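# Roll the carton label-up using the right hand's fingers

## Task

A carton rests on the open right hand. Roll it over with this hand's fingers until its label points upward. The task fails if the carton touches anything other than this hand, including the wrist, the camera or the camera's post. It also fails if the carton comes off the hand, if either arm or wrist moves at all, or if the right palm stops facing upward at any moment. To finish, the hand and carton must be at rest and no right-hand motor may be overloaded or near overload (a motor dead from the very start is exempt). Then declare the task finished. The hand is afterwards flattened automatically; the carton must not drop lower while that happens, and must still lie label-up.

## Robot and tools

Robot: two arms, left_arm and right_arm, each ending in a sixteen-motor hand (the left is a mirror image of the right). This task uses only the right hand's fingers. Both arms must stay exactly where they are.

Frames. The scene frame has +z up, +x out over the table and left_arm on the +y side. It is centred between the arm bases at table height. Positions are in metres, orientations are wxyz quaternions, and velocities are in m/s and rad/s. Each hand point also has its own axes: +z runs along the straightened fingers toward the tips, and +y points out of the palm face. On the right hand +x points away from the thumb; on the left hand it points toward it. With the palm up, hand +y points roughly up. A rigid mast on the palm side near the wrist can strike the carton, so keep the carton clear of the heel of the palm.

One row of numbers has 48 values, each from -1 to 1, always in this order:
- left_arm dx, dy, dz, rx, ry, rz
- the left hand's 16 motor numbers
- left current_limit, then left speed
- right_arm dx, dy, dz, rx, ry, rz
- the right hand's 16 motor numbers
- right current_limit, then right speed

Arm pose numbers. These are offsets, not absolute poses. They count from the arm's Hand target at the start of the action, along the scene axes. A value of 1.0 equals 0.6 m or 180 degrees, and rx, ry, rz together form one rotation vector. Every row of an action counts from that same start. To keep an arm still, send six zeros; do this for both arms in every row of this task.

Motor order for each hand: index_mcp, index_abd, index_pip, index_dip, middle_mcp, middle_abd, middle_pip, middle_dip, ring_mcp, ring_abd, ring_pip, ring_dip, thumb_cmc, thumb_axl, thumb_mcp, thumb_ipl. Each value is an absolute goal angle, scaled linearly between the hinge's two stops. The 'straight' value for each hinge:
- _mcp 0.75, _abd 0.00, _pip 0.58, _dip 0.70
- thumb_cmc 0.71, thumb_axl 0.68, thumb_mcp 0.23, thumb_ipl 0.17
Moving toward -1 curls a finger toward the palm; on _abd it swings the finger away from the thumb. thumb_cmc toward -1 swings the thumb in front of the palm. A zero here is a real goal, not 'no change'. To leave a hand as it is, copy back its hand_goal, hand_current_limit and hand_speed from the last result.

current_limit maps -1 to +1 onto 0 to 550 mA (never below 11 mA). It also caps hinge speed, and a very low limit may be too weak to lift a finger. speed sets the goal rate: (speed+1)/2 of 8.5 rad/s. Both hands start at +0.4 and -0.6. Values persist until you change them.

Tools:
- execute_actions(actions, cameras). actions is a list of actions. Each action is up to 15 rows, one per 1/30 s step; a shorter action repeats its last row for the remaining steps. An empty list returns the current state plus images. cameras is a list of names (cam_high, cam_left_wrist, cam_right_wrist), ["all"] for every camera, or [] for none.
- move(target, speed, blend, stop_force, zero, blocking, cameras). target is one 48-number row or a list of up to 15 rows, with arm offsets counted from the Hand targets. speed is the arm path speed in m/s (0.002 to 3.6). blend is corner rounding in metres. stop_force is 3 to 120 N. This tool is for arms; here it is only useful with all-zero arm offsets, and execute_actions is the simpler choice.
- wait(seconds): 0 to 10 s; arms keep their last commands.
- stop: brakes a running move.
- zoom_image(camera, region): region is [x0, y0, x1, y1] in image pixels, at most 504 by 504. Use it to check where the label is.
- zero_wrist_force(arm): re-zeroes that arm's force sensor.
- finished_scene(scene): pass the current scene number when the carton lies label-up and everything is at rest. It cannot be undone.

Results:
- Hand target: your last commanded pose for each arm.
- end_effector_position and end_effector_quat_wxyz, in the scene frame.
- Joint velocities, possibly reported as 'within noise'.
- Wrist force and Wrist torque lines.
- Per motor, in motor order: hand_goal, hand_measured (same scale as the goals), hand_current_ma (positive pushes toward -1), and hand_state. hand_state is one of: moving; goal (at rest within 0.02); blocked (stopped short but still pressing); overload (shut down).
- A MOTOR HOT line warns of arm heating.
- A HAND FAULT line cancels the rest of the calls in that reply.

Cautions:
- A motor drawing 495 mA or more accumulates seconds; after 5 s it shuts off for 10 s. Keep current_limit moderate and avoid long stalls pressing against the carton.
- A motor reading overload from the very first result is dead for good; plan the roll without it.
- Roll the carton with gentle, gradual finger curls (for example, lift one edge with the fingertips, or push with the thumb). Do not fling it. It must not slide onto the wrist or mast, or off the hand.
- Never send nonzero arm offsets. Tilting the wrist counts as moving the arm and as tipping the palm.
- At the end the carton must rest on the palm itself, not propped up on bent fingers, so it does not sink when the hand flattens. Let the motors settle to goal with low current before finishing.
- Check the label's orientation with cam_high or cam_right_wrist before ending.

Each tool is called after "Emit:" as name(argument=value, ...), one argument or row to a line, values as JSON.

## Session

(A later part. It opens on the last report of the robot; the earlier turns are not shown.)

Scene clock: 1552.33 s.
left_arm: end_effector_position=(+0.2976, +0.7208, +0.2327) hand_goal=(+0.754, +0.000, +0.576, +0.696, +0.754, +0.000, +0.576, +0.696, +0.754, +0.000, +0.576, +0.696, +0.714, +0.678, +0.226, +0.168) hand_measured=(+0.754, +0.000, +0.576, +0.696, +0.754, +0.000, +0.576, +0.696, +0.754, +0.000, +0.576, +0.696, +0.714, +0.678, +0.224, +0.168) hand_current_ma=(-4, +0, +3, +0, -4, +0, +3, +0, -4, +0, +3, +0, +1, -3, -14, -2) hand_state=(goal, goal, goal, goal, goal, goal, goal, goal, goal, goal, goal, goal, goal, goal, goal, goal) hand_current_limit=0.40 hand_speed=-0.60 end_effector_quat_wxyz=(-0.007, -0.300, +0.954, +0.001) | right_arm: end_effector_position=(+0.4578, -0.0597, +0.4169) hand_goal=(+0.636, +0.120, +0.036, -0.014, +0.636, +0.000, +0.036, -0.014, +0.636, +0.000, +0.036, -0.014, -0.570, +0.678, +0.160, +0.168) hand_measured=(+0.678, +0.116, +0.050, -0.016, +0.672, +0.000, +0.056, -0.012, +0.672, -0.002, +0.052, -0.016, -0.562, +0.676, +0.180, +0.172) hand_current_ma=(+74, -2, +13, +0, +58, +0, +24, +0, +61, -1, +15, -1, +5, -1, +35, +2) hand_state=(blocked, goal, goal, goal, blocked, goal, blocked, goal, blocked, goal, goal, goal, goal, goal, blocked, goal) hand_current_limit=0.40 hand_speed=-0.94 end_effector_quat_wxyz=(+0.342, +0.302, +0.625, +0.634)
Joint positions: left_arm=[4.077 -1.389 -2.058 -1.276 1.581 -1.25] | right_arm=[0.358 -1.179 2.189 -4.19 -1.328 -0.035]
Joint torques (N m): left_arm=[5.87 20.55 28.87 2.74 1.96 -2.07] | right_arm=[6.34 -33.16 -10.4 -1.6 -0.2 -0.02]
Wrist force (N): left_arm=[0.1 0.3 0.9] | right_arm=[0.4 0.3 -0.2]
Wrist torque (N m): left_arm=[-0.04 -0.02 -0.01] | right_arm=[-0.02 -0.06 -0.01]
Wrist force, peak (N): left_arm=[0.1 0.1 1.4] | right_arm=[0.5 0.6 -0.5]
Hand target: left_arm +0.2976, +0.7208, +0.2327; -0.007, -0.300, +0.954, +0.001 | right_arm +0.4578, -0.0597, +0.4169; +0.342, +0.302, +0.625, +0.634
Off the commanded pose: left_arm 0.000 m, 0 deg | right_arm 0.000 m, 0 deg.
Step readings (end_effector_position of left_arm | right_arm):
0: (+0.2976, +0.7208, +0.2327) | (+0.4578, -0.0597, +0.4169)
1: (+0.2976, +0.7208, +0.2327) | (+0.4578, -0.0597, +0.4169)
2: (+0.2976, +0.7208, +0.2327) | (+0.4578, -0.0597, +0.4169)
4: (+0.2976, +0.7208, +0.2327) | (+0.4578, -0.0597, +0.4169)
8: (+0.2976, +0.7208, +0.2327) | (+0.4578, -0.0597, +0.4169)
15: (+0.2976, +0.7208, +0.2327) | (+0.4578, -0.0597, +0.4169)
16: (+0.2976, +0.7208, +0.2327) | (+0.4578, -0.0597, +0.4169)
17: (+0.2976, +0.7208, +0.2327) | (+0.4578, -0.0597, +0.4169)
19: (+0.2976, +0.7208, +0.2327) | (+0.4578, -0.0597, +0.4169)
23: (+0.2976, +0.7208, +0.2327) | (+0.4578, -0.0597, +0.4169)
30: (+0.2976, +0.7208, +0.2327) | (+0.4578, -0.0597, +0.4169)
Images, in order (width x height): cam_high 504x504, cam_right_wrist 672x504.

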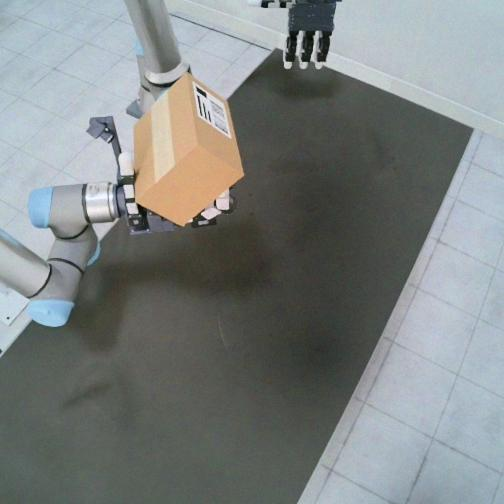

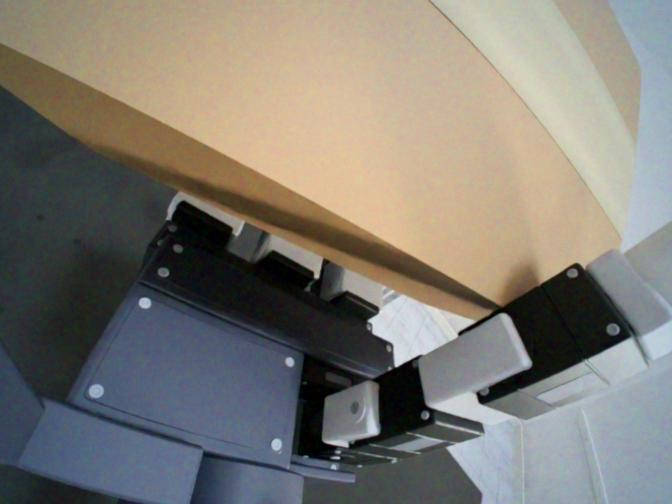

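Emit:
execute_actions(
  actions=[
    [[0,0,0,0,0,0,0.754,0,0.576,0.696,0.754,0,0.576,0.696,0.754,0,0.576,0.696,0.714,0.678,0.226,0.168,0.4,-0.6,0,0,0,0,0,0,0.632,0.12,-0.11,0.24,0.632,0.0,-0.11,0.24,0.632,0.0,-0.11,0.24,-0.571,0.678,0.16,0.168,0.4,-0.94]],
    [[0,0,0,0,0,0,0.754,0,0.576,0.696,0.754,0,0.576,0.696,0.754,0,0.576,0.696,0.714,0.678,0.226,0.168,0.4,-0.6,0,0,0,0,0,0,0.632,0.12,-0.24,0.44,0.632,0.0,-0.24,0.44,0.632,0.0,-0.24,0.44,-0.571,0.678,0.16,0.168,0.4,-0.94]],
  ],
  cameras=["cam_high","cam_right_wrist"],
)

Emit:
zoom_image(
  camera="cam_high",
  region=[80, 70, 290, 250],
)

Scene clock: 1585.47 s.
left_arm: end_effector_position=(+0.2976, +0.7208, +0.2327) hand_goal=(+0.754, +0.000, +0.576, +0.696, +0.754, +0.000, +0.576, +0.696, +0.754, +0.000, +0.576, +0.696, +0.714, +0.678, +0.226, +0.168) hand_measured=(+0.754, +0.000, +0.576, +0.696, +0.754, +0.000, +0.576, +0.696, +0.754, +0.000, +0.576, +0.696, +0.714, +0.678, +0.224, +0.168) hand_current_ma=(-4, +0, +3, +0, -4, +0, +3, +0, -4, +0, +3, +0, +1, -3, -14, -2) hand_state=(goal, goal, goal, goal, goal, goal, goal, goal, goal, goal, goal, goal, goal, goal, goal, goal) hand_current_limit=0.40 hand_speed=-0.60 end_effector_quat_wxyz=(-0.007, -0.300, +0.954, +0.001) | right_arm: end_effector_position=(+0.4578, -0.0597, +0.4169) hand_goal=(+0.632, +0.120, -0.240, +0.440, +0.632, +0.000, -0.240, +0.440, +0.632, +0.000, -0.240, +0.440, -0.570, +0.678, +0.160, +0.168) hand_measured=(+0.676, +0.116, -0.226, +0.438, +0.660, -0.002, -0.228, +0.440, +0.654, -0.004, -0.234, +0.438, -0.564, +0.676, +0.172, +0.168) hand_current_ma=(+80, -2, +13, +0, +42, +0, +11, +0, +29, -1, +3, -1, +4, -1, +16, +0) hand_state=(blocked, goal, goal, goal, blocked, goal, goal, goal, blocked, goal, goal, goal, goal, goal, goal, goal) hand_current_limit=0.40 hand_speed=-0.94 end_effector_quat_wxyz=(+0.342, +0.302, +0.625, +0.634)
Joint positions: left_arm=[4.077 -1.389 -2.058 -1.276 1.581 -1.25] | right_arm=[0.358 -1.179 2.189 -4.19 -1.328 -0.035]
Joint torques (N m): left_arm=[5.66 21 28.84 2.65 1.73 -2.03] | right_arm=[7.03 -32.5 -10.27 -1.73 -0.08 0.31]
Wrist force (N): left_arm=[0.4 0.1 0.9] | right_arm=[0.5 0.2 -0.4]
Wrist torque (N m): left_arm=[-0.05 -0.05 0.00] | right_arm=[-0.03 -0.07 0.01]
Wrist force, peak (N): left_arm=[0.4 0.3 1.2] | right_arm=[0.4 0.9 0.0]
Hand target: left_arm +0.2976, +0.7208, +0.2327; -0.007, -0.300, +0.954, +0.001 | right_arm +0.4578, -0.0597, +0.4169; +0.342, +0.302, +0.625, +0.634
Off the commanded pose: left_arm 0.000 m, 0 deg | right_arm 0.000 m, 0 deg.
Step readings (end_effector_position of left_arm | right_arm):
0: (+0.2976, +0.7208, +0.2327) | (+0.4578, -0.0597, +0.4169)
1: (+0.2976, +0.7208, +0.2327) | (+0.4578, -0.0597, +0.4169)
2: (+0.2976, +0.7208, +0.2327) | (+0.4578, -0.0597, +0.4169)
4: (+0.2976, +0.7208, +0.2327) | (+0.4578, -0.0597, +0.4169)
8: (+0.2976, +0.7208, +0.2327) | (+0.4578, -0.0597, +0.4169)
15: (+0.2976, +0.7208, +0.2327) | (+0.4578, -0.0597, +0.4169)
16: (+0.2976, +0.7208, +0.2327) | (+0.4578, -0.0597, +0.4169)
17: (+0.2976, +0.7208, +0.2327) | (+0.4578, -0.0597, +0.4169)
19: (+0.2976, +0.7208, +0.2327) | (+0.4578, -0.0597, +0.4169)
23: (+0.2976, +0.7208, +0.2327) | (+0.4578, -0.0597, +0.4169)
30: (+0.2976, +0.7208, +0.2327) | (+0.4578, -0.0597, +0.4169)
Images, in order (width x height): cam_high 504x504, cam_right_wrist 672x504.

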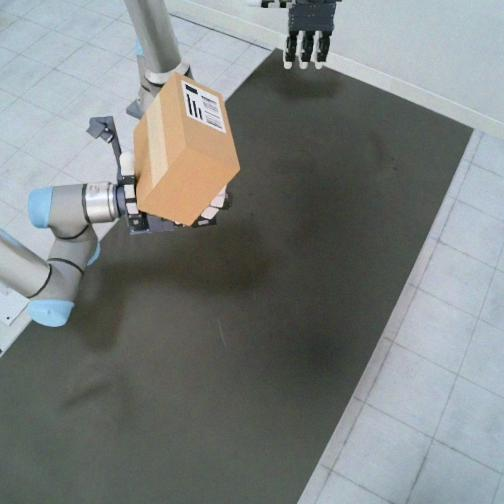

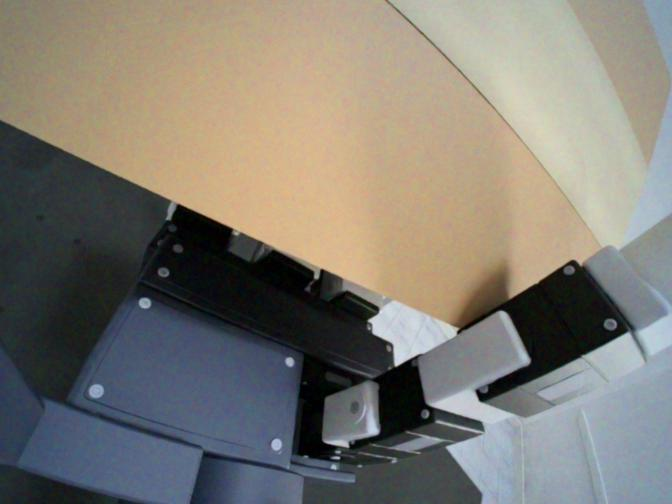

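Scaled by 2.400.

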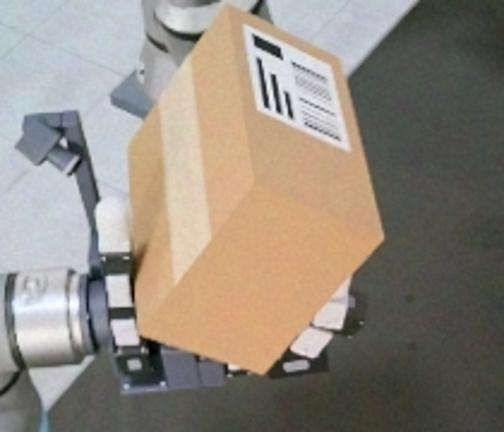

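Emit:
execute_actions(
  actions=[
    [[0,0,0,0,0,0,0.754,0,0.576,0.696,0.754,0,0.576,0.696,0.754,0,0.576,0.696,0.714,0.678,0.226,0.168,0.4,-0.6,0,0,0,0,0,0,0.632,0.12,-0.24,0.44,0.632,0.0,-0.24,0.44,0.98,0.0,-0.24,0.44,-0.571,0.678,0.16,0.168,0.4,-0.92]],
    [[0,0,0,0,0,0,0.754,0,0.576,0.696,0.754,0,0.576,0.696,0.754,0,0.576,0.696,0.714,0.678,0.226,0.168,0.4,-0.6,0,0,0,0,0,0,0.632,0.12,-0.24,0.44,0.632,0.0,-0.24,0.44,0.98,0.0,0.022,-0.34,-0.571,0.678,0.16,0.168,0.4,-0.88]],
    [[0,0,0,0,0,0,0.754,0,0.576,0.696,0.754,0,0.576,0.696,0.754,0,0.576,0.696,0.714,0.678,0.226,0.168,0.4,-0.6,0,0,0,0,0,0,0.632,0.12,-0.24,0.44,0.632,0.0,-0.24,0.44,0.98,0.0,0.022,-0.34,-0.571,0.678,0.16,0.168,0.4,-0.88]],
    [[0,0,0,0,0,0,0.754,0,0.576,0.696,0.754,0,0.576,0.696,0.754,0,0.576,0.696,0.714,0.678,0.226,0.168,0.4,-0.6,0,0,0,0,0,0,0.632,0.12,-0.24,0.44,0.632,0.0,-0.24,0.44,0.73,0.0,0.022,-0.34,-0.571,0.678,0.16,0.168,0.4,-0.92]],
    [[0,0,0,0,0,0,0.754,0,0.576,0.696,0.754,0,0.576,0.696,0.754,0,0.576,0.696,0.714,0.678,0.226,0.168,0.4,-0.6,0,0,0,0,0,0,0.632,0.12,-0.24,0.44,0.632,0.0,-0.24,0.44,0.70,0.0,0.022,-0.34,-0.571,0.678,0.16,0.168,0.4,-0.92]],
  ],
  cameras=["cam_high"],
)

Emit:
zoom_image(
  camera="cam_high",
  region=[80, 70, 290, 250],
)

Scene clock: 1626.80 s.
left_arm: end_effector_position=(+0.2976, +0.7208, +0.2327) hand_goal=(+0.754, +0.000, +0.576, +0.696, +0.754, +0.000, +0.576, +0.696, +0.754, +0.000, +0.576, +0.696, +0.714, +0.678, +0.226, +0.168) hand_measured=(+0.754, +0.000, +0.576, +0.696, +0.754, +0.000, +0.576, +0.696, +0.754, +0.000, +0.576, +0.696, +0.714, +0.678, +0.224, +0.168) hand_current_ma=(-4, +0, +3, +0, -4, +0, +3, +0, -4, +0, +3, +0, +1, -3, -14, -2) hand_state=(goal, goal, goal, goal, goal, goal, goal, goal, goal, goal, goal, goal, goal, goal, goal, goal) hand_current_limit=0.40 hand_speed=-0.60 end_effector_quat_wxyz=(-0.007, -0.300, +0.954, +0.001) | right_arm: end_effector_position=(+0.4578, -0.0597, +0.4169) hand_goal=(+0.632, +0.120, -0.240, +0.440, +0.632, +0.000, -0.240, +0.440, +0.700, +0.000, +0.022, -0.340, -0.570, +0.678, +0.160, +0.168) hand_measured=(+0.658, +0.118, -0.234, +0.440, +0.656, -0.002, -0.234, +0.440, +0.722, -0.004, +0.022, -0.338, -0.568, +0.676, +0.164, +0.168) hand_current_ma=(+35, -1, +4, +0, +31, +0, +3, +0, +27, -1, +0, +1, +1, -1, +3, +0) hand_state=(blocked, goal, goal, goal, blocked, goal, goal, goal, blocked, goal, goal, goal, goal, goal, goal, goal) hand_current_limit=0.40 hand_speed=-0.92 end_effector_quat_wxyz=(+0.342, +0.302, +0.625, +0.634)
Joint positions: left_arm=[4.077 -1.389 -2.058 -1.276 1.581 -1.25] | right_arm=[0.358 -1.179 2.189 -4.19 -1.328 -0.035]
Joint torques (N m): left_arm=[5.71 20.83 28.6 2.73 1.39 -2.11] | right_arm=[6.71 -31.41 -9.76 -1.38 -0.16 0.63]
Wrist force (N): left_arm=[0.2 0.2 0.9] | right_arm=[0.1 0.6 -0.1]
Wrist torque (N m): left_arm=[-0.05 -0.03 0.00] | right_arm=[-0.01 -0.02 -0.01]
Wrist force, peak (N): left_arm=[0.1 0.0 1.4] | right_arm=[0.4 0.7 -0.6]
Hand target: left_arm +0.2976, +0.7208, +0.2327; -0.007, -0.300, +0.954, +0.001 | right_arm +0.4578, -0.0597, +0.4169; +0.342, +0.302, +0.625, +0.634
Off the commanded pose: left_arm 0.000 m, 0 deg | right_arm 0.000 m, 0 deg.
Step readings (end_effector_position of left_arm | right_arm):
0: (+0.2976, +0.7208, +0.2327) | (+0.4578, -0.0597, +0.4169)
1: (+0.2976, +0.7208, +0.2327) | (+0.4578, -0.0597, +0.4169)
2: (+0.2976, +0.7208, +0.2327) | (+0.4578, -0.0597, +0.4169)
4: (+0.2976, +0.7208, +0.2327) | (+0.4578, -0.0597, +0.4169)
8: (+0.2976, +0.7208, +0.2327) | (+0.4578, -0.0597, +0.4169)
15: (+0.2976, +0.7208, +0.2327) | (+0.4578, -0.0597, +0.4169)
16: (+0.2976, +0.7208, +0.2327) | (+0.4578, -0.0597, +0.4169)
17: (+0.2976, +0.7208, +0.2327) | (+0.4578, -0.0597, +0.4169)
19: (+0.2976, +0.7208, +0.2327) | (+0.4578, -0.0597, +0.4169)
23: (+0.2976, +0.7208, +0.2327) | (+0.4578, -0.0597, +0.4169)
30: (+0.2976, +0.7208, +0.2327) | (+0.4578, -0.0597, +0.4169)
31: (+0.2976, +0.7208, +0.2327) | (+0.4578, -0.0597, +0.4169)
32: (+0.2976, +0.7208, +0.2327) | (+0.4578, -0.0597, +0.4169)
34: (+0.2976, +0.7208, +0.2327) | (+0.4578, -0.0597, +0.4169)
38: (+0.2976, +0.7208, +0.2327) | (+0.4578, -0.0597, +0.4169)
45: (+0.2976, +0.7208, +0.2327) | (+0.4578, -0.0597, +0.4169)
46: (+0.2976, +0.7208, +0.2327) | (+0.4578, -0.0597, +0.4169)
47: (+0.2976, +0.7208, +0.2327) | (+0.4578, -0.0597, +0.4169)
49: (+0.2976, +0.7208, +0.2327) | (+0.4578, -0.0597, +0.4169)
53: (+0.2976, +0.7208, +0.2327) | (+0.4578, -0.0597, +0.4169)
60: (+0.2976, +0.7208, +0.2327) | (+0.4578, -0.0597, +0.4169)
61: (+0.2976, +0.7208, +0.2327) | (+0.4578, -0.0597, +0.4169)
62: (+0.2976, +0.7208, +0.2327) | (+0.4578, -0.0597, +0.4169)
64: (+0.2976, +0.7208, +0.2327) | (+0.4578, -0.0597, +0.4169)
68: (+0.2976, +0.7208, +0.2327) | (+0.4578, -0.0597, +0.4169)
75: (+0.2976, +0.7208, +0.2327) | (+0.4578, -0.0597, +0.4169)
Images, in order (width x height): cam_high 504x504.

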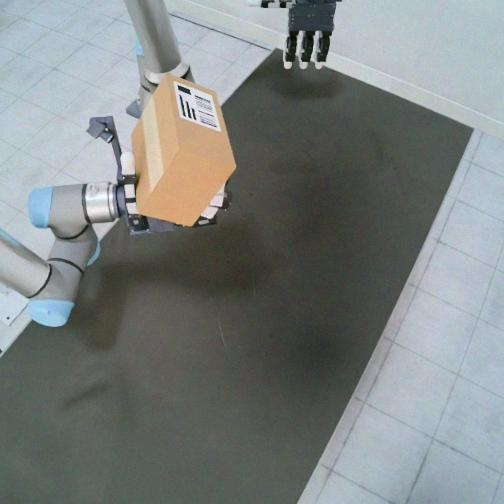

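Scaled by 2.400.

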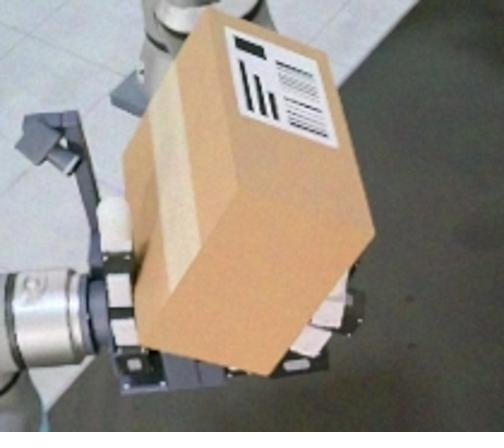

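Emit:
execute_actions(
  actions=[
    [[0,0,0,0,0,0,0.754,0,0.576,0.696,0.754,0,0.576,0.696,0.754,0,0.576,0.696,0.714,0.678,0.226,0.168,0.4,-0.6,0,0,0,0,0,0,0.632,0.12,-0.24,0.44,0.98,0.0,-0.24,0.44,0.70,0.0,0.022,-0.34,-0.571,0.678,0.16,0.168,0.4,-0.92]],
    [[0,0,0,0,0,0,0.754,0,0.576,0.696,0.754,0,0.576,0.696,0.754,0,0.576,0.696,0.714,0.678,0.226,0.168,0.4,-0.6,0,0,0,0,0,0,0.632,0.12,-0.24,0.44,0.98,0.0,0.022,-0.34,0.70,0.0,0.022,-0.34,-0.571,0.678,0.16,0.168,0.4,-0.88]],
    [[0,0,0,0,0,0,0.754,0,0.576,0.696,0.754,0,0.576,0.696,0.754,0,0.576,0.696,0.714,0.678,0.226,0.168,0.4,-0.6,0,0,0,0,0,0,0.632,0.12,-0.24,0.44,0.98,0.0,0.022,-0.34,0.70,0.0,0.022,-0.34,-0.571,0.678,0.16,0.168,0.4,-0.88]],
    [[0,0,0,0,0,0,0.754,0,0.576,0.696,0.754,0,0.576,0.696,0.754,0,0.576,0.696,0.714,0.678,0.226,0.168,0.4,-0.6,0,0,0,0,0,0,0.632,0.12,-0.24,0.44,0.74,0.0,0.022,-0.34,0.70,0.0,0.022,-0.34,-0.571,0.678,0.16,0.168,0.4,-0.92]],
    [[0,0,0,0,0,0,0.754,0,0.576,0.696,0.754,0,0.576,0.696,0.754,0,0.576,0.696,0.714,0.678,0.226,0.168,0.4,-0.6,0,0,0,0,0,0,0.632,0.12,-0.24,0.44,0.70,0.0,0.022,-0.34,0.70,0.0,0.022,-0.34,-0.571,0.678,0.16,0.168,0.4,-0.92]],
  ],
  cameras=["cam_high"],
)

Emit:
zoom_image(
  camera="cam_high",
  region=[80, 70, 290, 250],
)

Scene clock: 1661.10 s.
left_arm: end_effector_position=(+0.2976, +0.7208, +0.2327) hand_goal=(+0.754, +0.000, +0.576, +0.696, +0.754, +0.000, +0.576, +0.696, +0.754, +0.000, +0.576, +0.696, +0.714, +0.678, +0.226, +0.168) hand_measured=(+0.754, +0.000, +0.576, +0.696, +0.754, +0.000, +0.576, +0.696, +0.754, +0.000, +0.576, +0.696, +0.714, +0.678, +0.224, +0.168) hand_current_ma=(-4, +0, +3, +0, -4, +0, +3, +0, -4, +0, +3, +0, +1, -3, -14, -2) hand_state=(goal, goal, goal, goal, goal, goal, goal, goal, goal, goal, goal, goal, goal, goal, goal, goal) hand_current_limit=0.40 hand_speed=-0.60 end_effector_quat_wxyz=(-0.007, -0.300, +0.954, +0.001) | right_arm: end_effector_position=(+0.4578, -0.0597, +0.4169) hand_goal=(+0.632, +0.120, -0.240, +0.440, +0.700, +0.000, +0.022, -0.340, +0.700, +0.000, +0.022, -0.340, -0.570, +0.678, +0.160, +0.168) hand_measured=(+0.658, +0.118, -0.234, +0.440, +0.718, -0.002, +0.022, -0.338, +0.722, -0.004, +0.022, -0.338, -0.568, +0.676, +0.164, +0.168) hand_current_ma=(+35, -1, +4, +0, +22, +0, +0, +1, +27, -1, +0, +1, +1, -1, +3, +0) hand_state=(blocked, goal, goal, goal, goal, goal, goal, goal, blocked, goal, goal, goal, goal, goal, goal, goal) hand_current_limit=0.40 hand_speed=-0.92 end_effector_quat_wxyz=(+0.342, +0.302, +0.625, +0.634)
Joint positions: left_arm=[4.077 -1.389 -2.058 -1.276 1.581 -1.25] | right_arm=[0.358 -1.179 2.189 -4.19 -1.328 -0.035]
Joint torques (N m): left_arm=[5.4 20.12 28.76 2.75 0.96 -1.92] | right_arm=[6.47 -31.19 -9.6 -1.33 -0.17 1.01]
Wrist force (N): left_arm=[0.2 0.2 1.2] | right_arm=[0.4 0.3 0.0]
Wrist torque (N m): left_arm=[-0.07 -0.02 0.00] | right_arm=[-0.06 -0.07 0.01]
Wrist force, peak (N): left_arm=[0.3 0.2 1.3] | right_arm=[0.6 0.7 -0.3]
Hand target: left_arm +0.2976, +0.7208, +0.2327; -0.007, -0.300, +0.954, +0.001 | right_arm +0.4578, -0.0597, +0.4169; +0.342, +0.302, +0.625, +0.634
Off the commanded pose: left_arm 0.000 m, 0 deg | right_arm 0.000 m, 0 deg.
Step readings (end_effector_position of left_arm | right_arm):
0: (+0.2976, +0.7208, +0.2327) | (+0.4578, -0.0597, +0.4169)
1: (+0.2976, +0.7208, +0.2327) | (+0.4578, -0.0597, +0.4169)
2: (+0.2976, +0.7208, +0.2327) | (+0.4578, -0.0597, +0.4169)
4: (+0.2976, +0.7208, +0.2327) | (+0.4578, -0.0597, +0.4169)
8: (+0.2976, +0.7208, +0.2327) | (+0.4578, -0.0597, +0.4169)
15: (+0.2976, +0.7208, +0.2327) | (+0.4578, -0.0597, +0.4169)
16: (+0.2976, +0.7208, +0.2327) | (+0.4578, -0.0597, +0.4169)
17: (+0.2976, +0.7208, +0.2327) | (+0.4578, -0.0597, +0.4169)
19: (+0.2976, +0.7208, +0.2327) | (+0.4578, -0.0597, +0.4169)
23: (+0.2976, +0.7208, +0.2327) | (+0.4578, -0.0597, +0.4169)
30: (+0.2976, +0.7208, +0.2327) | (+0.4578, -0.0597, +0.4169)
31: (+0.2976, +0.7208, +0.2327) | (+0.4578, -0.0597, +0.4169)
32: (+0.2976, +0.7208, +0.2327) | (+0.4578, -0.0597, +0.4169)
34: (+0.2976, +0.7208, +0.2327) | (+0.4578, -0.0597, +0.4169)
38: (+0.2976, +0.7208, +0.2327) | (+0.4578, -0.0597, +0.4169)
45: (+0.2976, +0.7208, +0.2327) | (+0.4578, -0.0597, +0.4169)
46: (+0.2976, +0.7208, +0.2327) | (+0.4578, -0.0597, +0.4169)
47: (+0.2976, +0.7208, +0.2327) | (+0.4578, -0.0597, +0.4169)
49: (+0.2976, +0.7208, +0.2327) | (+0.4578, -0.0597, +0.4169)
53: (+0.2976, +0.7208, +0.2327) | (+0.4578, -0.0597, +0.4169)
60: (+0.2976, +0.7208, +0.2327) | (+0.4578, -0.0597, +0.4169)
61: (+0.2976, +0.7208, +0.2327) | (+0.4578, -0.0597, +0.4169)
62: (+0.2976, +0.7208, +0.2327) | (+0.4578, -0.0597, +0.4169)
64: (+0.2976, +0.7208, +0.2327) | (+0.4578, -0.0597, +0.4169)
68: (+0.2976, +0.7208, +0.2327) | (+0.4578, -0.0597, +0.4169)
75: (+0.2976, +0.7208, +0.2327) | (+0.4578, -0.0597, +0.4169)
Images, in order (width x height): cam_high 504x504.

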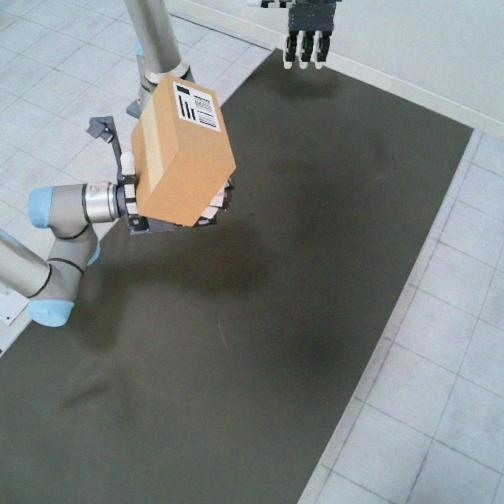

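Scaled by 2.400.

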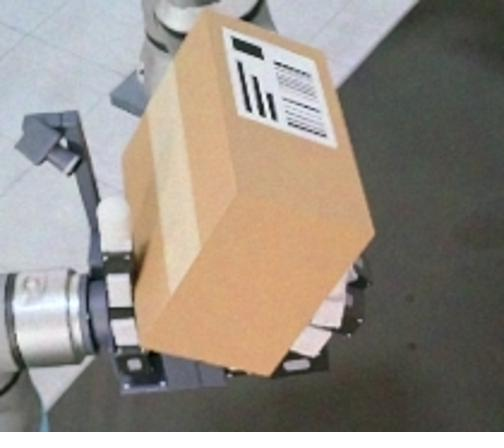

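Emit:
execute_actions(
  actions=[
    [[0,0,0,0,0,0,0.754,0,0.576,0.696,0.754,0,0.576,0.696,0.754,0,0.576,0.696,0.714,0.678,0.226,0.168,0.4,-0.6,0,0,0,0,0,0,0.98,0.12,-0.24,0.44,0.70,0.0,0.022,-0.34,0.70,0.0,0.022,-0.34,-0.571,0.678,0.16,0.168,0.4,-0.92]],
    [[0,0,0,0,0,0,0.754,0,0.576,0.696,0.754,0,0.576,0.696,0.754,0,0.576,0.696,0.714,0.678,0.226,0.168,0.4,-0.6,0,0,0,0,0,0,0.98,0.0,0.022,-0.34,0.70,0.0,0.022,-0.34,0.70,0.0,0.022,-0.34,-0.571,0.678,0.16,0.168,0.4,-0.88]],
    [[0,0,0,0,0,0,0.754,0,0.576,0.696,0.754,0,0.576,0.696,0.754,0,0.576,0.696,0.714,0.678,0.226,0.168,0.4,-0.6,0,0,0,0,0,0,0.98,0.0,0.022,-0.34,0.70,0.0,0.022,-0.34,0.70,0.0,0.022,-0.34,-0.571,0.678,0.16,0.168,0.4,-0.88]],
    [[0,0,0,0,0,0,0.754,0,0.576,0.696,0.754,0,0.576,0.696,0.754,0,0.576,0.696,0.714,0.678,0.226,0.168,0.4,-0.6,0,0,0,0,0,0,0.74,0.0,0.022,-0.34,0.70,0.0,0.022,-0.34,0.70,0.0,0.022,-0.34,-0.571,0.678,0.16,0.168,0.4,-0.92]],
    [[0,0,0,0,0,0,0.754,0,0.576,0.696,0.754,0,0.576,0.696,0.754,0,0.576,0.696,0.714,0.678,0.226,0.168,0.4,-0.6,0,0,0,0,0,0,0.70,0.0,0.022,-0.34,0.70,0.0,0.022,-0.34,0.70,0.0,0.022,-0.34,-0.571,0.678,0.16,0.168,0.4,-0.92]],
  ],
  cameras=["cam_high","cam_right_wrist"],
)

Emit:
zoom_image(
  camera="cam_high",
  region=[80, 70, 290, 250],
)

Scene clock: 1682.70 s.
left_arm: end_effector_position=(+0.2976, +0.7208, +0.2327) hand_goal=(+0.754, +0.000, +0.576, +0.696, +0.754, +0.000, +0.576, +0.696, +0.754, +0.000, +0.576, +0.696, +0.714, +0.678, +0.226, +0.168) hand_measured=(+0.754, +0.000, +0.576, +0.696, +0.754, +0.000, +0.576, +0.696, +0.754, +0.000, +0.576, +0.696, +0.714, +0.678, +0.224, +0.168) hand_current_ma=(-4, +0, +3, +0, -4, +0, +3, +0, -4, +0, +3, +0, +1, -3, -14, -2) hand_state=(goal, goal, goal, goal, goal, goal, goal, goal, goal, goal, goal, goal, goal, goal, goal, goal) hand_current_limit=0.40 hand_speed=-0.60 end_effector_quat_wxyz=(-0.007, -0.300, +0.954, +0.001) | right_arm: end_effector_position=(+0.4578, -0.0597, +0.4169) hand_goal=(+0.700, +0.000, +0.022, -0.340, +0.700, +0.000, +0.022, -0.340, +0.700, +0.000, +0.022, -0.340, -0.570, +0.678, +0.160, +0.168) hand_measured=(+0.724, +0.002, +0.022, -0.336, +0.718, -0.002, +0.022, -0.338, +0.720, -0.004, +0.022, -0.338, -0.568, +0.676, +0.162, +0.168) hand_current_ma=(+32, +1, +0, +1, +22, +0, +0, +1, +26, -1, +0, +1, +1, -1, +1, +0) hand_state=(blocked, goal, goal, goal, goal, goal, goal, goal, blocked, goal, goal, goal, goal, goal, goal, goal) hand_current_limit=0.40 hand_speed=-0.92 end_effector_quat_wxyz=(+0.342, +0.302, +0.625, +0.634)
Joint positions: left_arm=[4.077 -1.389 -2.058 -1.276 1.581 -1.25] | right_arm=[0.358 -1.179 2.189 -4.19 -1.328 -0.035]
Joint torques (N m): left_arm=[5.54 21.68 29.5 2.67 0.96 -2.06] | right_arm=[6.52 -30.62 -9.84 -1.39 -0.08 1.54]
Wrist force (N): left_arm=[0.0 0.2 1.2] | right_arm=[0.2 0.3 -0.2]
Wrist torque (N m): left_arm=[-0.08 0.01 -0.02] | right_arm=[-0.04 -0.04 -0.01]
Wrist force, peak (N): left_arm=[0.2 0.1 1.4] | right_arm=[0.4 0.6 -0.6]
Hand target: left_arm +0.2976, +0.7208, +0.2327; -0.007, -0.300, +0.954, +0.001 | right_arm +0.4578, -0.0597, +0.4169; +0.342, +0.302, +0.625, +0.634
Off the commanded pose: left_arm 0.000 m, 0 deg | right_arm 0.000 m, 0 deg.
Step readings (end_effector_position of left_arm | right_arm):
0: (+0.2976, +0.7208, +0.2327) | (+0.4578, -0.0597, +0.4169)
1: (+0.2976, +0.7208, +0.2327) | (+0.4578, -0.0597, +0.4169)
2: (+0.2976, +0.7208, +0.2327) | (+0.4578, -0.0597, +0.4169)
4: (+0.2976, +0.7208, +0.2327) | (+0.4578, -0.0597, +0.4169)
8: (+0.2976, +0.7208, +0.2327) | (+0.4578, -0.0597, +0.4169)
15: (+0.2976, +0.7208, +0.2327) | (+0.4578, -0.0597, +0.4169)
16: (+0.2976, +0.7208, +0.2327) | (+0.4578, -0.0597, +0.4169)
17: (+0.2976, +0.7208, +0.2327) | (+0.4578, -0.0597, +0.4169)
19: (+0.2976, +0.7208, +0.2327) | (+0.4578, -0.0597, +0.4169)
23: (+0.2976, +0.7208, +0.2327) | (+0.4578, -0.0597, +0.4169)
30: (+0.2976, +0.7208, +0.2327) | (+0.4578, -0.0597, +0.4169)
31: (+0.2976, +0.7208, +0.2327) | (+0.4578, -0.0597, +0.4169)
32: (+0.2976, +0.7208, +0.2327) | (+0.4578, -0.0597, +0.4169)
34: (+0.2976, +0.7208, +0.2327) | (+0.4578, -0.0597, +0.4169)
38: (+0.2976, +0.7208, +0.2327) | (+0.4578, -0.0597, +0.4169)
45: (+0.2976, +0.7208, +0.2327) | (+0.4578, -0.0597, +0.4169)
46: (+0.2976, +0.7208, +0.2327) | (+0.4578, -0.0597, +0.4169)
47: (+0.2976, +0.7208, +0.2327) | (+0.4578, -0.0597, +0.4169)
49: (+0.2976, +0.7208, +0.2327) | (+0.4578, -0.0597, +0.4169)
53: (+0.2976, +0.7208, +0.2327) | (+0.4578, -0.0597, +0.4169)
60: (+0.2976, +0.7208, +0.2327) | (+0.4578, -0.0597, +0.4169)
61: (+0.2976, +0.7208, +0.2327) | (+0.4578, -0.0597, +0.4169)
62: (+0.2976, +0.7208, +0.2327) | (+0.4578, -0.0597, +0.4169)
64: (+0.2976, +0.7208, +0.2327) | (+0.4578, -0.0597, +0.4169)
68: (+0.2976, +0.7208, +0.2327) | (+0.4578, -0.0597, +0.4169)
75: (+0.2976, +0.7208, +0.2327) | (+0.4578, -0.0597, +0.4169)
Images, in order (width x height): cam_high 504x504, cam_right_wrist 672x504.

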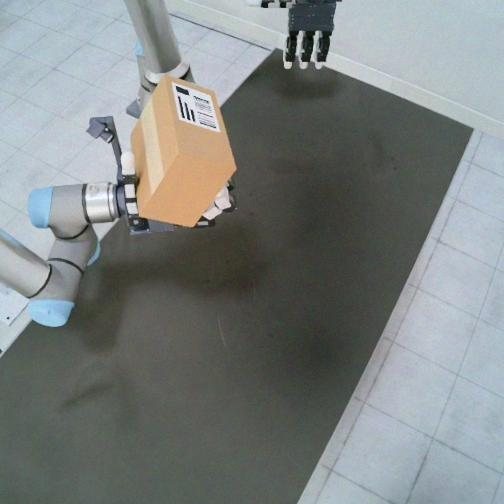

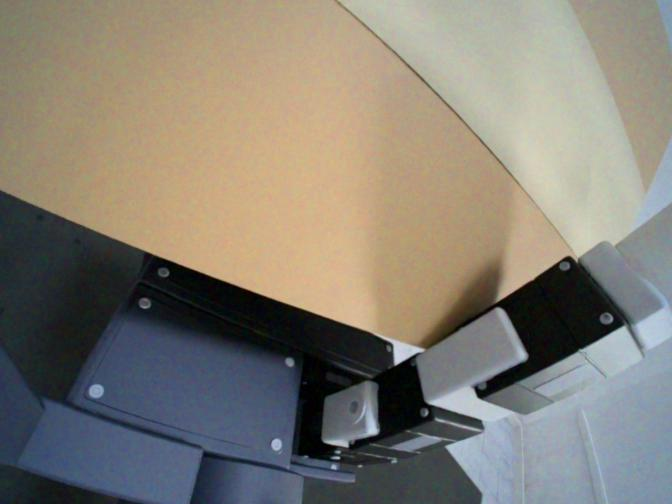

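Scaled by 2.400.

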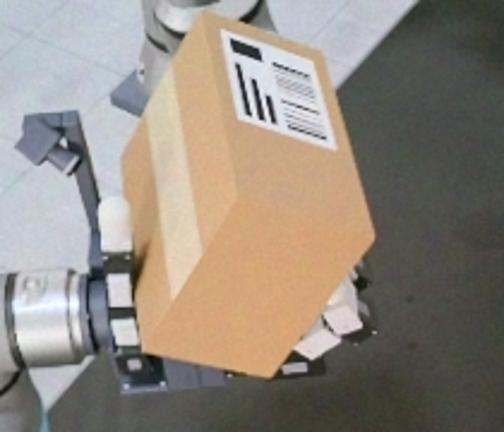

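Emit:
execute_actions(
  actions=[
    [[0,0,0,0,0,0,0.754,0,0.576,0.696,0.754,0,0.576,0.696,0.754,0,0.576,0.696,0.714,0.678,0.226,0.168,0.4,-0.6,0,0,0,0,0,0,0.70,0.0,0.022,-0.34,0.70,0.0,0.022,-0.34,0.70,0.0,0.022,-0.34,-0.571,0.678,0.16,-0.2,0.4,-0.9]],
    [[0,0,0,0,0,0,0.754,0,0.576,0.696,0.754,0,0.576,0.696,0.754,0,0.576,0.696,0.714,0.678,0.226,0.168,0.4,-0.6,0,0,0,0,0,0,0.70,0.0,0.022,-0.34,0.70,0.0,0.022,-0.34,0.70,0.0,0.022,-0.34,-0.571,0.678,0.16,-0.24,0.4,-0.95]],
    [[0,0,0,0,0,0,0.754,0,0.576,0.696,0.754,0,0.576,0.696,0.754,0,0.576,0.696,0.714,0.678,0.226,0.168,0.4,-0.6,0,0,0,0,0,0,0.70,0.0,0.022,-0.34,0.70,0.0,0.022,-0.34,0.70,0.0,0.022,-0.34,-0.571,0.678,0.16,-0.28,0.4,-0.95]],
  ],
  cameras=["cam_high","cam_right_wrist"],
)

Emit:
zoom_image(
  camera="cam_high",
  region=[80, 70, 290, 250],
)

Scene clock: 1740.73 s.
left_arm: end_effector_position=(+0.2976, +0.7208, +0.2327) hand_goal=(+0.754, +0.000, +0.576, +0.696, +0.754, +0.000, +0.576, +0.696, +0.754, +0.000, +0.576, +0.696, +0.714, +0.678, +0.226, +0.168) hand_measured=(+0.754, +0.000, +0.576, +0.696, +0.754, +0.000, +0.576, +0.696, +0.754, +0.000, +0.576, +0.696, +0.714, +0.678, +0.224, +0.168) hand_current_ma=(-4, +0, +3, +0, -4, +0, +3, +0, -4, +0, +3, +0, +1, -3, -14, -2) hand_state=(goal, goal, goal, goal, goal, goal, goal, goal, goal, goal, goal, goal, goal, goal, goal, goal) hand_current_limit=0.40 hand_speed=-0.60 end_effector_quat_wxyz=(-0.007, -0.300, +0.954, +0.001) | right_arm: end_effector_position=(+0.4578, -0.0597, +0.4169) hand_goal=(+0.700, +0.000, +0.022, -0.340, +0.700, +0.000, +0.022, -0.340, +0.700, +0.000, +0.022, -0.340, -0.570, +0.678, +0.160, -0.280) hand_measured=(+0.724, +0.002, +0.022, -0.338, +0.718, -0.002, +0.022, -0.338, +0.720, -0.004, +0.022, -0.338, -0.566, +0.678, +0.196, -0.226) hand_current_ma=(+32, +1, +0, +1, +22, +0, +0, +1, +26, -1, +0, +1, +2, +0, +78, +160) hand_state=(blocked, goal, goal, goal, goal, goal, goal, goal, blocked, goal, goal, goal, goal, goal, blocked, blocked) hand_current_limit=0.40 hand_speed=-0.95 end_effector_quat_wxyz=(+0.342, +0.302, +0.625, +0.634)
Joint positions: left_arm=[4.077 -1.389 -2.058 -1.276 1.581 -1.25] | right_arm=[0.358 -1.179 2.189 -4.19 -1.328 -0.035]
Joint torques (N m): left_arm=[5.5 20.85 28.36 2.43 1 -2.02] | right_arm=[6.63 -29.49 -8.62 -1.11 -1.06 2.56]
Wrist force (N): left_arm=[0.2 0.1 1.1] | right_arm=[0.5 0.5 -0.3]
Wrist torque (N m): left_arm=[-0.08 -0.01 -0.01] | right_arm=[-0.01 -0.07 0.02]
Wrist force, peak (N): left_arm=[0.1 0.1 1.4] | right_arm=[0.5 0.8 -0.2]
Hand target: left_arm +0.2976, +0.7208, +0.2327; -0.007, -0.300, +0.954, +0.001 | right_arm +0.4578, -0.0597, +0.4169; +0.342, +0.302, +0.625, +0.634
Off the commanded pose: left_arm 0.000 m, 0 deg | right_arm 0.000 m, 0 deg.
Step readings (end_effector_position of left_arm | right_arm):
0: (+0.2976, +0.7208, +0.2327) | (+0.4578, -0.0597, +0.4169)
1: (+0.2976, +0.7208, +0.2327) | (+0.4578, -0.0597, +0.4169)
2: (+0.2976, +0.7208, +0.2327) | (+0.4578, -0.0597, +0.4169)
4: (+0.2976, +0.7208, +0.2327) | (+0.4578, -0.0597, +0.4169)
8: (+0.2976, +0.7208, +0.2327) | (+0.4578, -0.0597, +0.4169)
15: (+0.2976, +0.7208, +0.2327) | (+0.4578, -0.0597, +0.4169)
16: (+0.2976, +0.7208, +0.2327) | (+0.4578, -0.0597, +0.4169)
17: (+0.2976, +0.7208, +0.2327) | (+0.4578, -0.0597, +0.4169)
19: (+0.2976, +0.7208, +0.2327) | (+0.4578, -0.0597, +0.4169)
23: (+0.2976, +0.7208, +0.2327) | (+0.4578, -0.0597, +0.4169)
30: (+0.2976, +0.7208, +0.2327) | (+0.4578, -0.0597, +0.4169)
31: (+0.2976, +0.7208, +0.2327) | (+0.4578, -0.0597, +0.4169)
32: (+0.2976, +0.7208, +0.2327) | (+0.4578, -0.0597, +0.4169)
34: (+0.2976, +0.7208, +0.2327) | (+0.4578, -0.0597, +0.4169)
38: (+0.2976, +0.7208, +0.2327) | (+0.4578, -0.0597, +0.4169)
45: (+0.2976, +0.7208, +0.2327) | (+0.4578, -0.0597, +0.4169)
Images, in order (width x height): cam_high 504x504, cam_right_wrist 672x504.

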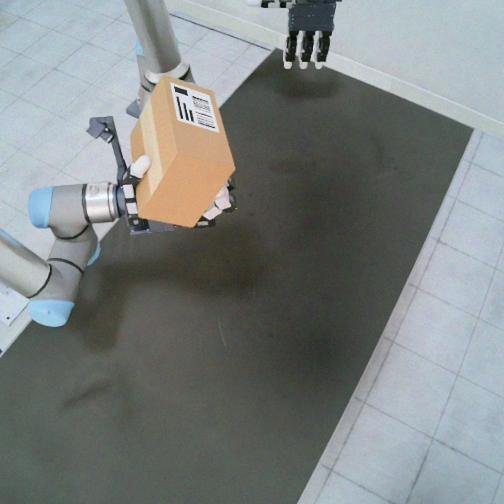

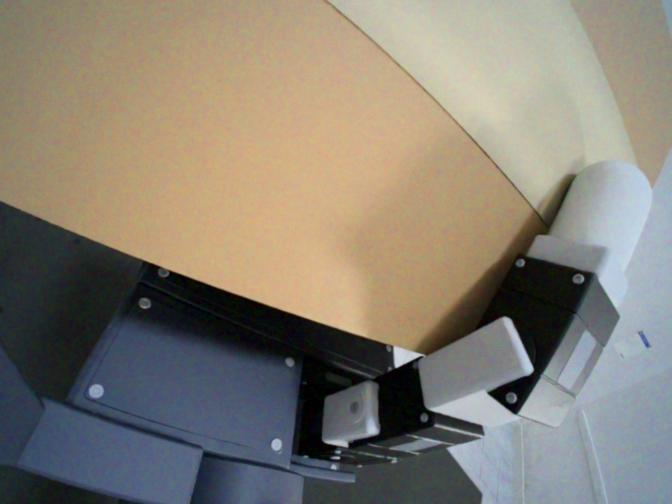

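Scaled by 2.400.

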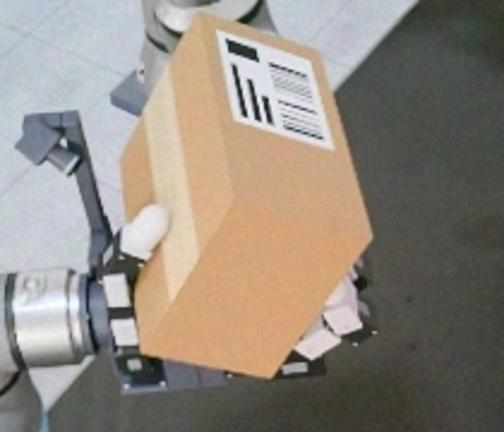

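Emit:
execute_actions(
  actions=[
    [[0,0,0,0,0,0,0.754,0,0.576,0.696,0.754,0,0.576,0.696,0.754,0,0.576,0.696,0.714,0.678,0.226,0.168,0.4,-0.6,0,0,0,0,0,0,0.70,0.0,-0.05,-0.24,0.70,0.0,-0.05,-0.24,0.70,0.0,-0.05,-0.24,-0.571,0.678,0.16,-0.23,0.4,-0.95]],
    [[0,0,0,0,0,0,0.754,0,0.576,0.696,0.754,0,0.576,0.696,0.754,0,0.576,0.696,0.714,0.678,0.226,0.168,0.4,-0.6,0,0,0,0,0,0,0.70,0.0,-0.13,-0.15,0.70,0.0,-0.13,-0.15,0.70,0.0,-0.13,-0.15,-0.571,0.678,0.16,-0.2,0.4,-0.95]],
    [[0,0,0,0,0,0,0.754,0,0.576,0.696,0.754,0,0.576,0.696,0.754,0,0.576,0.696,0.714,0.678,0.226,0.168,0.4,-0.6,0,0,0,0,0,0,0.70,0.0,-0.13,-0.15,0.70,0.0,-0.13,-0.15,0.70,0.0,-0.13,-0.15,-0.571,0.678,0.16,-0.2,0.4,-0.95]],
  ],
  cameras=["cam_high","cam_right_wrist"],
)

Emit:
zoom_image(
  camera="cam_high",
  region=[80, 70, 290, 250],
)

Scene clock: 1779.70 s.
left_arm: end_effector_position=(+0.2976, +0.7208, +0.2327) hand_goal=(+0.754, +0.000, +0.576, +0.696, +0.754, +0.000, +0.576, +0.696, +0.754, +0.000, +0.576, +0.696, +0.714, +0.678, +0.226, +0.168) hand_measured=(+0.754, +0.000, +0.576, +0.696, +0.754, +0.000, +0.576, +0.696, +0.754, +0.000, +0.576, +0.696, +0.714, +0.678, +0.224, +0.168) hand_current_ma=(-4, +0, +3, +0, -4, +0, +3, +0, -4, +0, +3, +0, +1, -3, -14, -2) hand_state=(goal, goal, goal, goal, goal, goal, goal, goal, goal, goal, goal, goal, goal, goal, goal, goal) hand_current_limit=0.40 hand_speed=-0.60 end_effector_quat_wxyz=(-0.007, -0.300, +0.954, +0.001) | right_arm: end_effector_position=(+0.4578, -0.0597, +0.4169) hand_goal=(+0.700, +0.000, -0.130, -0.150, +0.700, +0.000, -0.130, -0.150, +0.700, +0.000, -0.130, -0.150, -0.570, +0.678, +0.160, -0.200) hand_measured=(+0.732, +0.000, -0.102, -0.152, +0.718, -0.002, -0.124, -0.152, +0.720, -0.004, -0.124, -0.154, -0.572, +0.678, +0.186, -0.194) hand_current_ma=(+51, +0, +36, +0, +22, +0, +3, -1, +26, -1, +3, -1, +0, +0, +51, +5) hand_state=(blocked, goal, blocked, goal, goal, goal, goal, goal, blocked, goal, goal, goal, goal, goal, blocked, goal) hand_current_limit=0.40 hand_speed=-0.95 end_effector_quat_wxyz=(+0.342, +0.302, +0.625, +0.634)
Joint positions: left_arm=[4.077 -1.389 -2.058 -1.276 1.581 -1.25] | right_arm=[0.358 -1.179 2.189 -4.19 -1.328 -0.035]
Joint torques (N m): left_arm=[5.59 20.39 28.49 2.32 0.88 -2.02] | right_arm=[6.37 -29.57 -8.99 -1.57 -1.15 2.91]
Wrist force (N): left_arm=[0.3 0.1 1.2] | right_arm=[0.4 0.1 -0.2]
Wrist torque (N m): left_arm=[-0.08 -0.03 0.00] | right_arm=[-0.08 -0.06 0.00]
Wrist force, peak (N): left_arm=[0.2 0.3 1.4] | right_arm=[0.7 0.6 -0.3]
Hand target: left_arm +0.2976, +0.7208, +0.2327; -0.007, -0.300, +0.954, +0.001 | right_arm +0.4578, -0.0597, +0.4169; +0.342, +0.302, +0.625, +0.634
Off the commanded pose: left_arm 0.000 m, 0 deg | right_arm 0.000 m, 0 deg.
Step readings (end_effector_position of left_arm | right_arm):
0: (+0.2976, +0.7208, +0.2327) | (+0.4578, -0.0597, +0.4169)
1: (+0.2976, +0.7208, +0.2327) | (+0.4578, -0.0597, +0.4169)
2: (+0.2976, +0.7208, +0.2327) | (+0.4578, -0.0597, +0.4169)
4: (+0.2976, +0.7208, +0.2327) | (+0.4578, -0.0597, +0.4169)
8: (+0.2976, +0.7208, +0.2327) | (+0.4578, -0.0597, +0.4169)
15: (+0.2976, +0.7208, +0.2327) | (+0.4578, -0.0597, +0.4169)
16: (+0.2976, +0.7208, +0.2327) | (+0.4578, -0.0597, +0.4169)
17: (+0.2976, +0.7208, +0.2327) | (+0.4578, -0.0597, +0.4169)
19: (+0.2976, +0.7208, +0.2327) | (+0.4578, -0.0597, +0.4169)
23: (+0.2976, +0.7208, +0.2327) | (+0.4578, -0.0597, +0.4169)
30: (+0.2976, +0.7208, +0.2327) | (+0.4578, -0.0597, +0.4169)
31: (+0.2976, +0.7208, +0.2327) | (+0.4578, -0.0597, +0.4169)
32: (+0.2976, +0.7208, +0.2327) | (+0.4578, -0.0597, +0.4169)
34: (+0.2976, +0.7208, +0.2327) | (+0.4578, -0.0597, +0.4169)
38: (+0.2976, +0.7208, +0.2327) | (+0.4578, -0.0597, +0.4169)
45: (+0.2976, +0.7208, +0.2327) | (+0.4578, -0.0597, +0.4169)
Images, in order (width x height): cam_high 504x504, cam_right_wrist 672x504.

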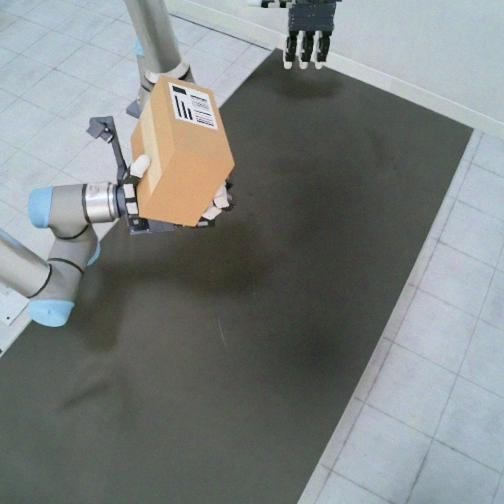

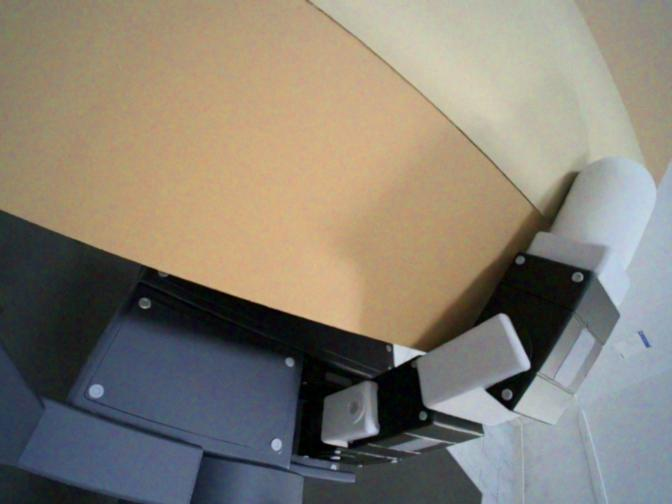

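Scaled by 2.400.

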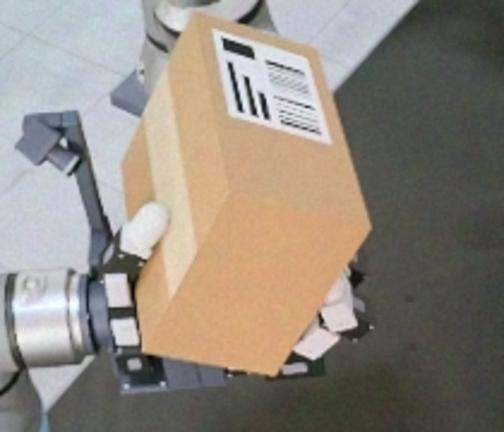

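Emit:
execute_actions(
  actions=[
    [[0,0,0,0,0,0,0.754,0,0.576,0.696,0.754,0,0.576,0.696,0.754,0,0.576,0.696,0.714,0.678,0.226,0.168,0.4,-0.6,0,0,0,0,0,0,0.69,0.0,-0.18,-0.1,0.69,0.0,-0.2,-0.07,0.69,0.0,-0.2,-0.07,-0.571,0.678,0.18,-0.16,0.4,-0.95]],
    [[0,0,0,0,0,0,0.754,0,0.576,0.696,0.754,0,0.576,0.696,0.754,0,0.576,0.696,0.714,0.678,0.226,0.168,0.4,-0.6,0,0,0,0,0,0,0.69,0.0,-0.22,-0.06,0.69,0.0,-0.24,-0.03,0.69,0.0,-0.24,-0.03,-0.571,0.678,0.2,-0.12,0.4,-0.95]],
    [[0,0,0,0,0,0,0.754,0,0.576,0.696,0.754,0,0.576,0.696,0.754,0,0.576,0.696,0.714,0.678,0.226,0.168,0.4,-0.6,0,0,0,0,0,0,0.69,0.0,-0.22,-0.06,0.69,0.0,-0.24,-0.03,0.69,0.0,-0.24,-0.03,-0.571,0.678,0.2,-0.12,0.4,-0.95]],
  ],
  cameras=["cam_high","cam_right_wrist"],
)

Emit:
zoom_image(
  camera="cam_high",
  region=[80, 70, 290, 250],
)

Scene clock: 1801.73 s.
left_arm: end_effector_position=(+0.2976, +0.7208, +0.2327) hand_goal=(+0.754, +0.000, +0.576, +0.696, +0.754, +0.000, +0.576, +0.696, +0.754, +0.000, +0.576, +0.696, +0.714, +0.678, +0.226, +0.168) hand_measured=(+0.754, +0.000, +0.576, +0.696, +0.754, +0.000, +0.576, +0.696, +0.754, +0.000, +0.576, +0.696, +0.714, +0.678, +0.224, +0.168) hand_current_ma=(-4, +0, +3, +0, -4, +0, +3, +0, -4, +0, +3, +0, +1, -3, -14, -2) hand_state=(goal, goal, goal, goal, goal, goal, goal, goal, goal, goal, goal, goal, goal, goal, goal, goal) hand_current_limit=0.40 hand_speed=-0.60 end_effector_quat_wxyz=(-0.007, -0.300, +0.954, +0.001) | right_arm: end_effector_position=(+0.4578, -0.0597, +0.4169) hand_goal=(+0.690, +0.000, -0.220, -0.060, +0.690, +0.000, -0.240, -0.030, +0.690, +0.000, -0.240, -0.030, -0.570, +0.678, +0.200, -0.120) hand_measured=(+0.730, +0.000, -0.196, -0.056, +0.712, -0.002, -0.224, -0.034, +0.710, -0.004, -0.234, -0.034, -0.572, +0.678, +0.200, -0.124) hand_current_ma=(+71, +0, +30, +1, +30, +0, +14, -2, +24, -1, +3, -1, +0, +0, +0, -2) hand_state=(blocked, goal, blocked, goal, blocked, goal, goal, goal, goal, goal, goal, goal, goal, goal, goal, goal) hand_current_limit=0.40 hand_speed=-0.95 end_effector_quat_wxyz=(+0.342, +0.302, +0.625, +0.634) end_effector_velocity=(-0.001, -0.001, +0.003) end_effector_angular_velocity=(+0.002, -0.004, -0.002)
Joint positions: left_arm=[4.077 -1.389 -2.058 -1.276 1.581 -1.25] | right_arm=[0.358 -1.179 2.189 -4.19 -1.328 -0.035]
Joint velocities: left_arm=[within noise] | right_arm=[-0.001 -0.005 0 -0.001 0 0]
Joint torques (N m): left_arm=[5.66 20.86 28.99 2.27 0.9 -2.01] | right_arm=[6.37 -29.4 -9.02 -1.42 -1.24 2.72]
Wrist force (N): left_arm=[0.2 0.3 0.8] | right_arm=[0.3 0.2 -0.3]
Wrist torque (N m): left_arm=[-0.03 -0.04 -0.01] | right_arm=[-0.06 -0.05 -0.01]
Wrist force, peak (N): left_arm=[0.2 0.1 1.4] | right_arm=[0.5 0.6 -0.4]
Hand target: left_arm +0.2976, +0.7208, +0.2327; -0.007, -0.300, +0.954, +0.001 | right_arm +0.4578, -0.0597, +0.4169; +0.342, +0.302, +0.625, +0.634
Off the commanded pose: left_arm 0.000 m, 0 deg | right_arm 0.000 m, 0 deg.
Step readings (end_effector_position of left_arm | right_arm):
0: (+0.2976, +0.7208, +0.2327) | (+0.4578, -0.0597, +0.4169)
1: (+0.2976, +0.7208, +0.2327) | (+0.4578, -0.0597, +0.4169)
2: (+0.2976, +0.7208, +0.2327) | (+0.4578, -0.0597, +0.4169)
4: (+0.2976, +0.7208, +0.2327) | (+0.4578, -0.0597, +0.4169)
8: (+0.2976, +0.7208, +0.2327) | (+0.4578, -0.0597, +0.4169)
15: (+0.2976, +0.7208, +0.2327) | (+0.4578, -0.0597, +0.4169)
16: (+0.2976, +0.7208, +0.2327) | (+0.4578, -0.0597, +0.4169)
17: (+0.2976, +0.7208, +0.2327) | (+0.4578, -0.0597, +0.4169)
19: (+0.2976, +0.7208, +0.2327) | (+0.4578, -0.0597, +0.4169)
23: (+0.2976, +0.7208, +0.2327) | (+0.4578, -0.0597, +0.4169)
30: (+0.2976, +0.7208, +0.2327) | (+0.4578, -0.0597, +0.4169)
31: (+0.2976, +0.7208, +0.2327) | (+0.4578, -0.0597, +0.4169)
32: (+0.2976, +0.7208, +0.2327) | (+0.4578, -0.0597, +0.4169)
34: (+0.2976, +0.7208, +0.2327) | (+0.4578, -0.0597, +0.4169)
38: (+0.2976, +0.7208, +0.2327) | (+0.4578, -0.0597, +0.4169)
45: (+0.2976, +0.7208, +0.2327) | (+0.4578, -0.0597, +0.4169)
Images, in order (width x height): cam_high 504x504, cam_right_wrist 672x504.

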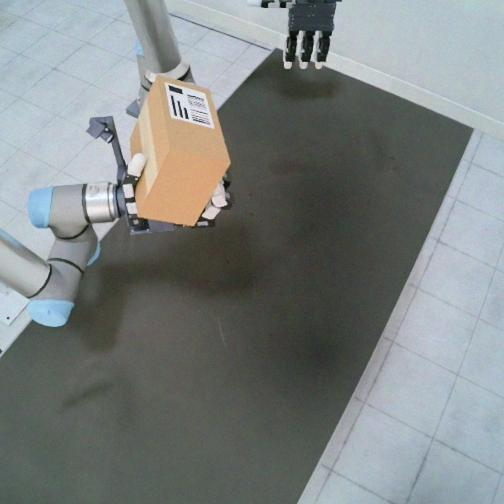

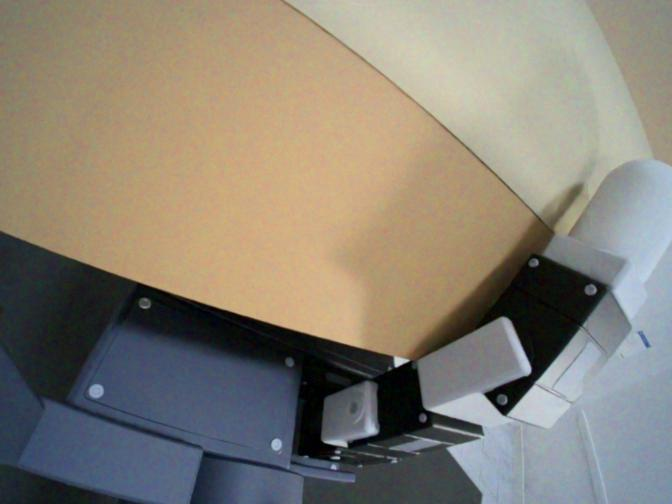

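Scaled by 2.400.

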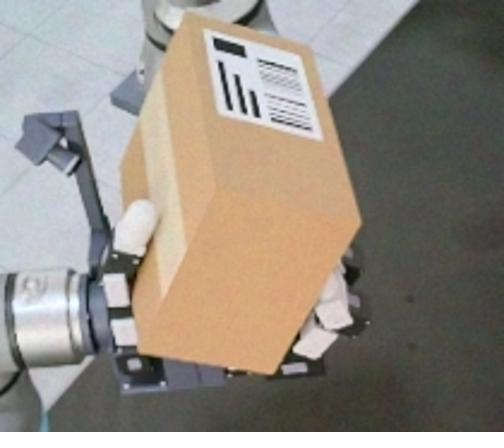

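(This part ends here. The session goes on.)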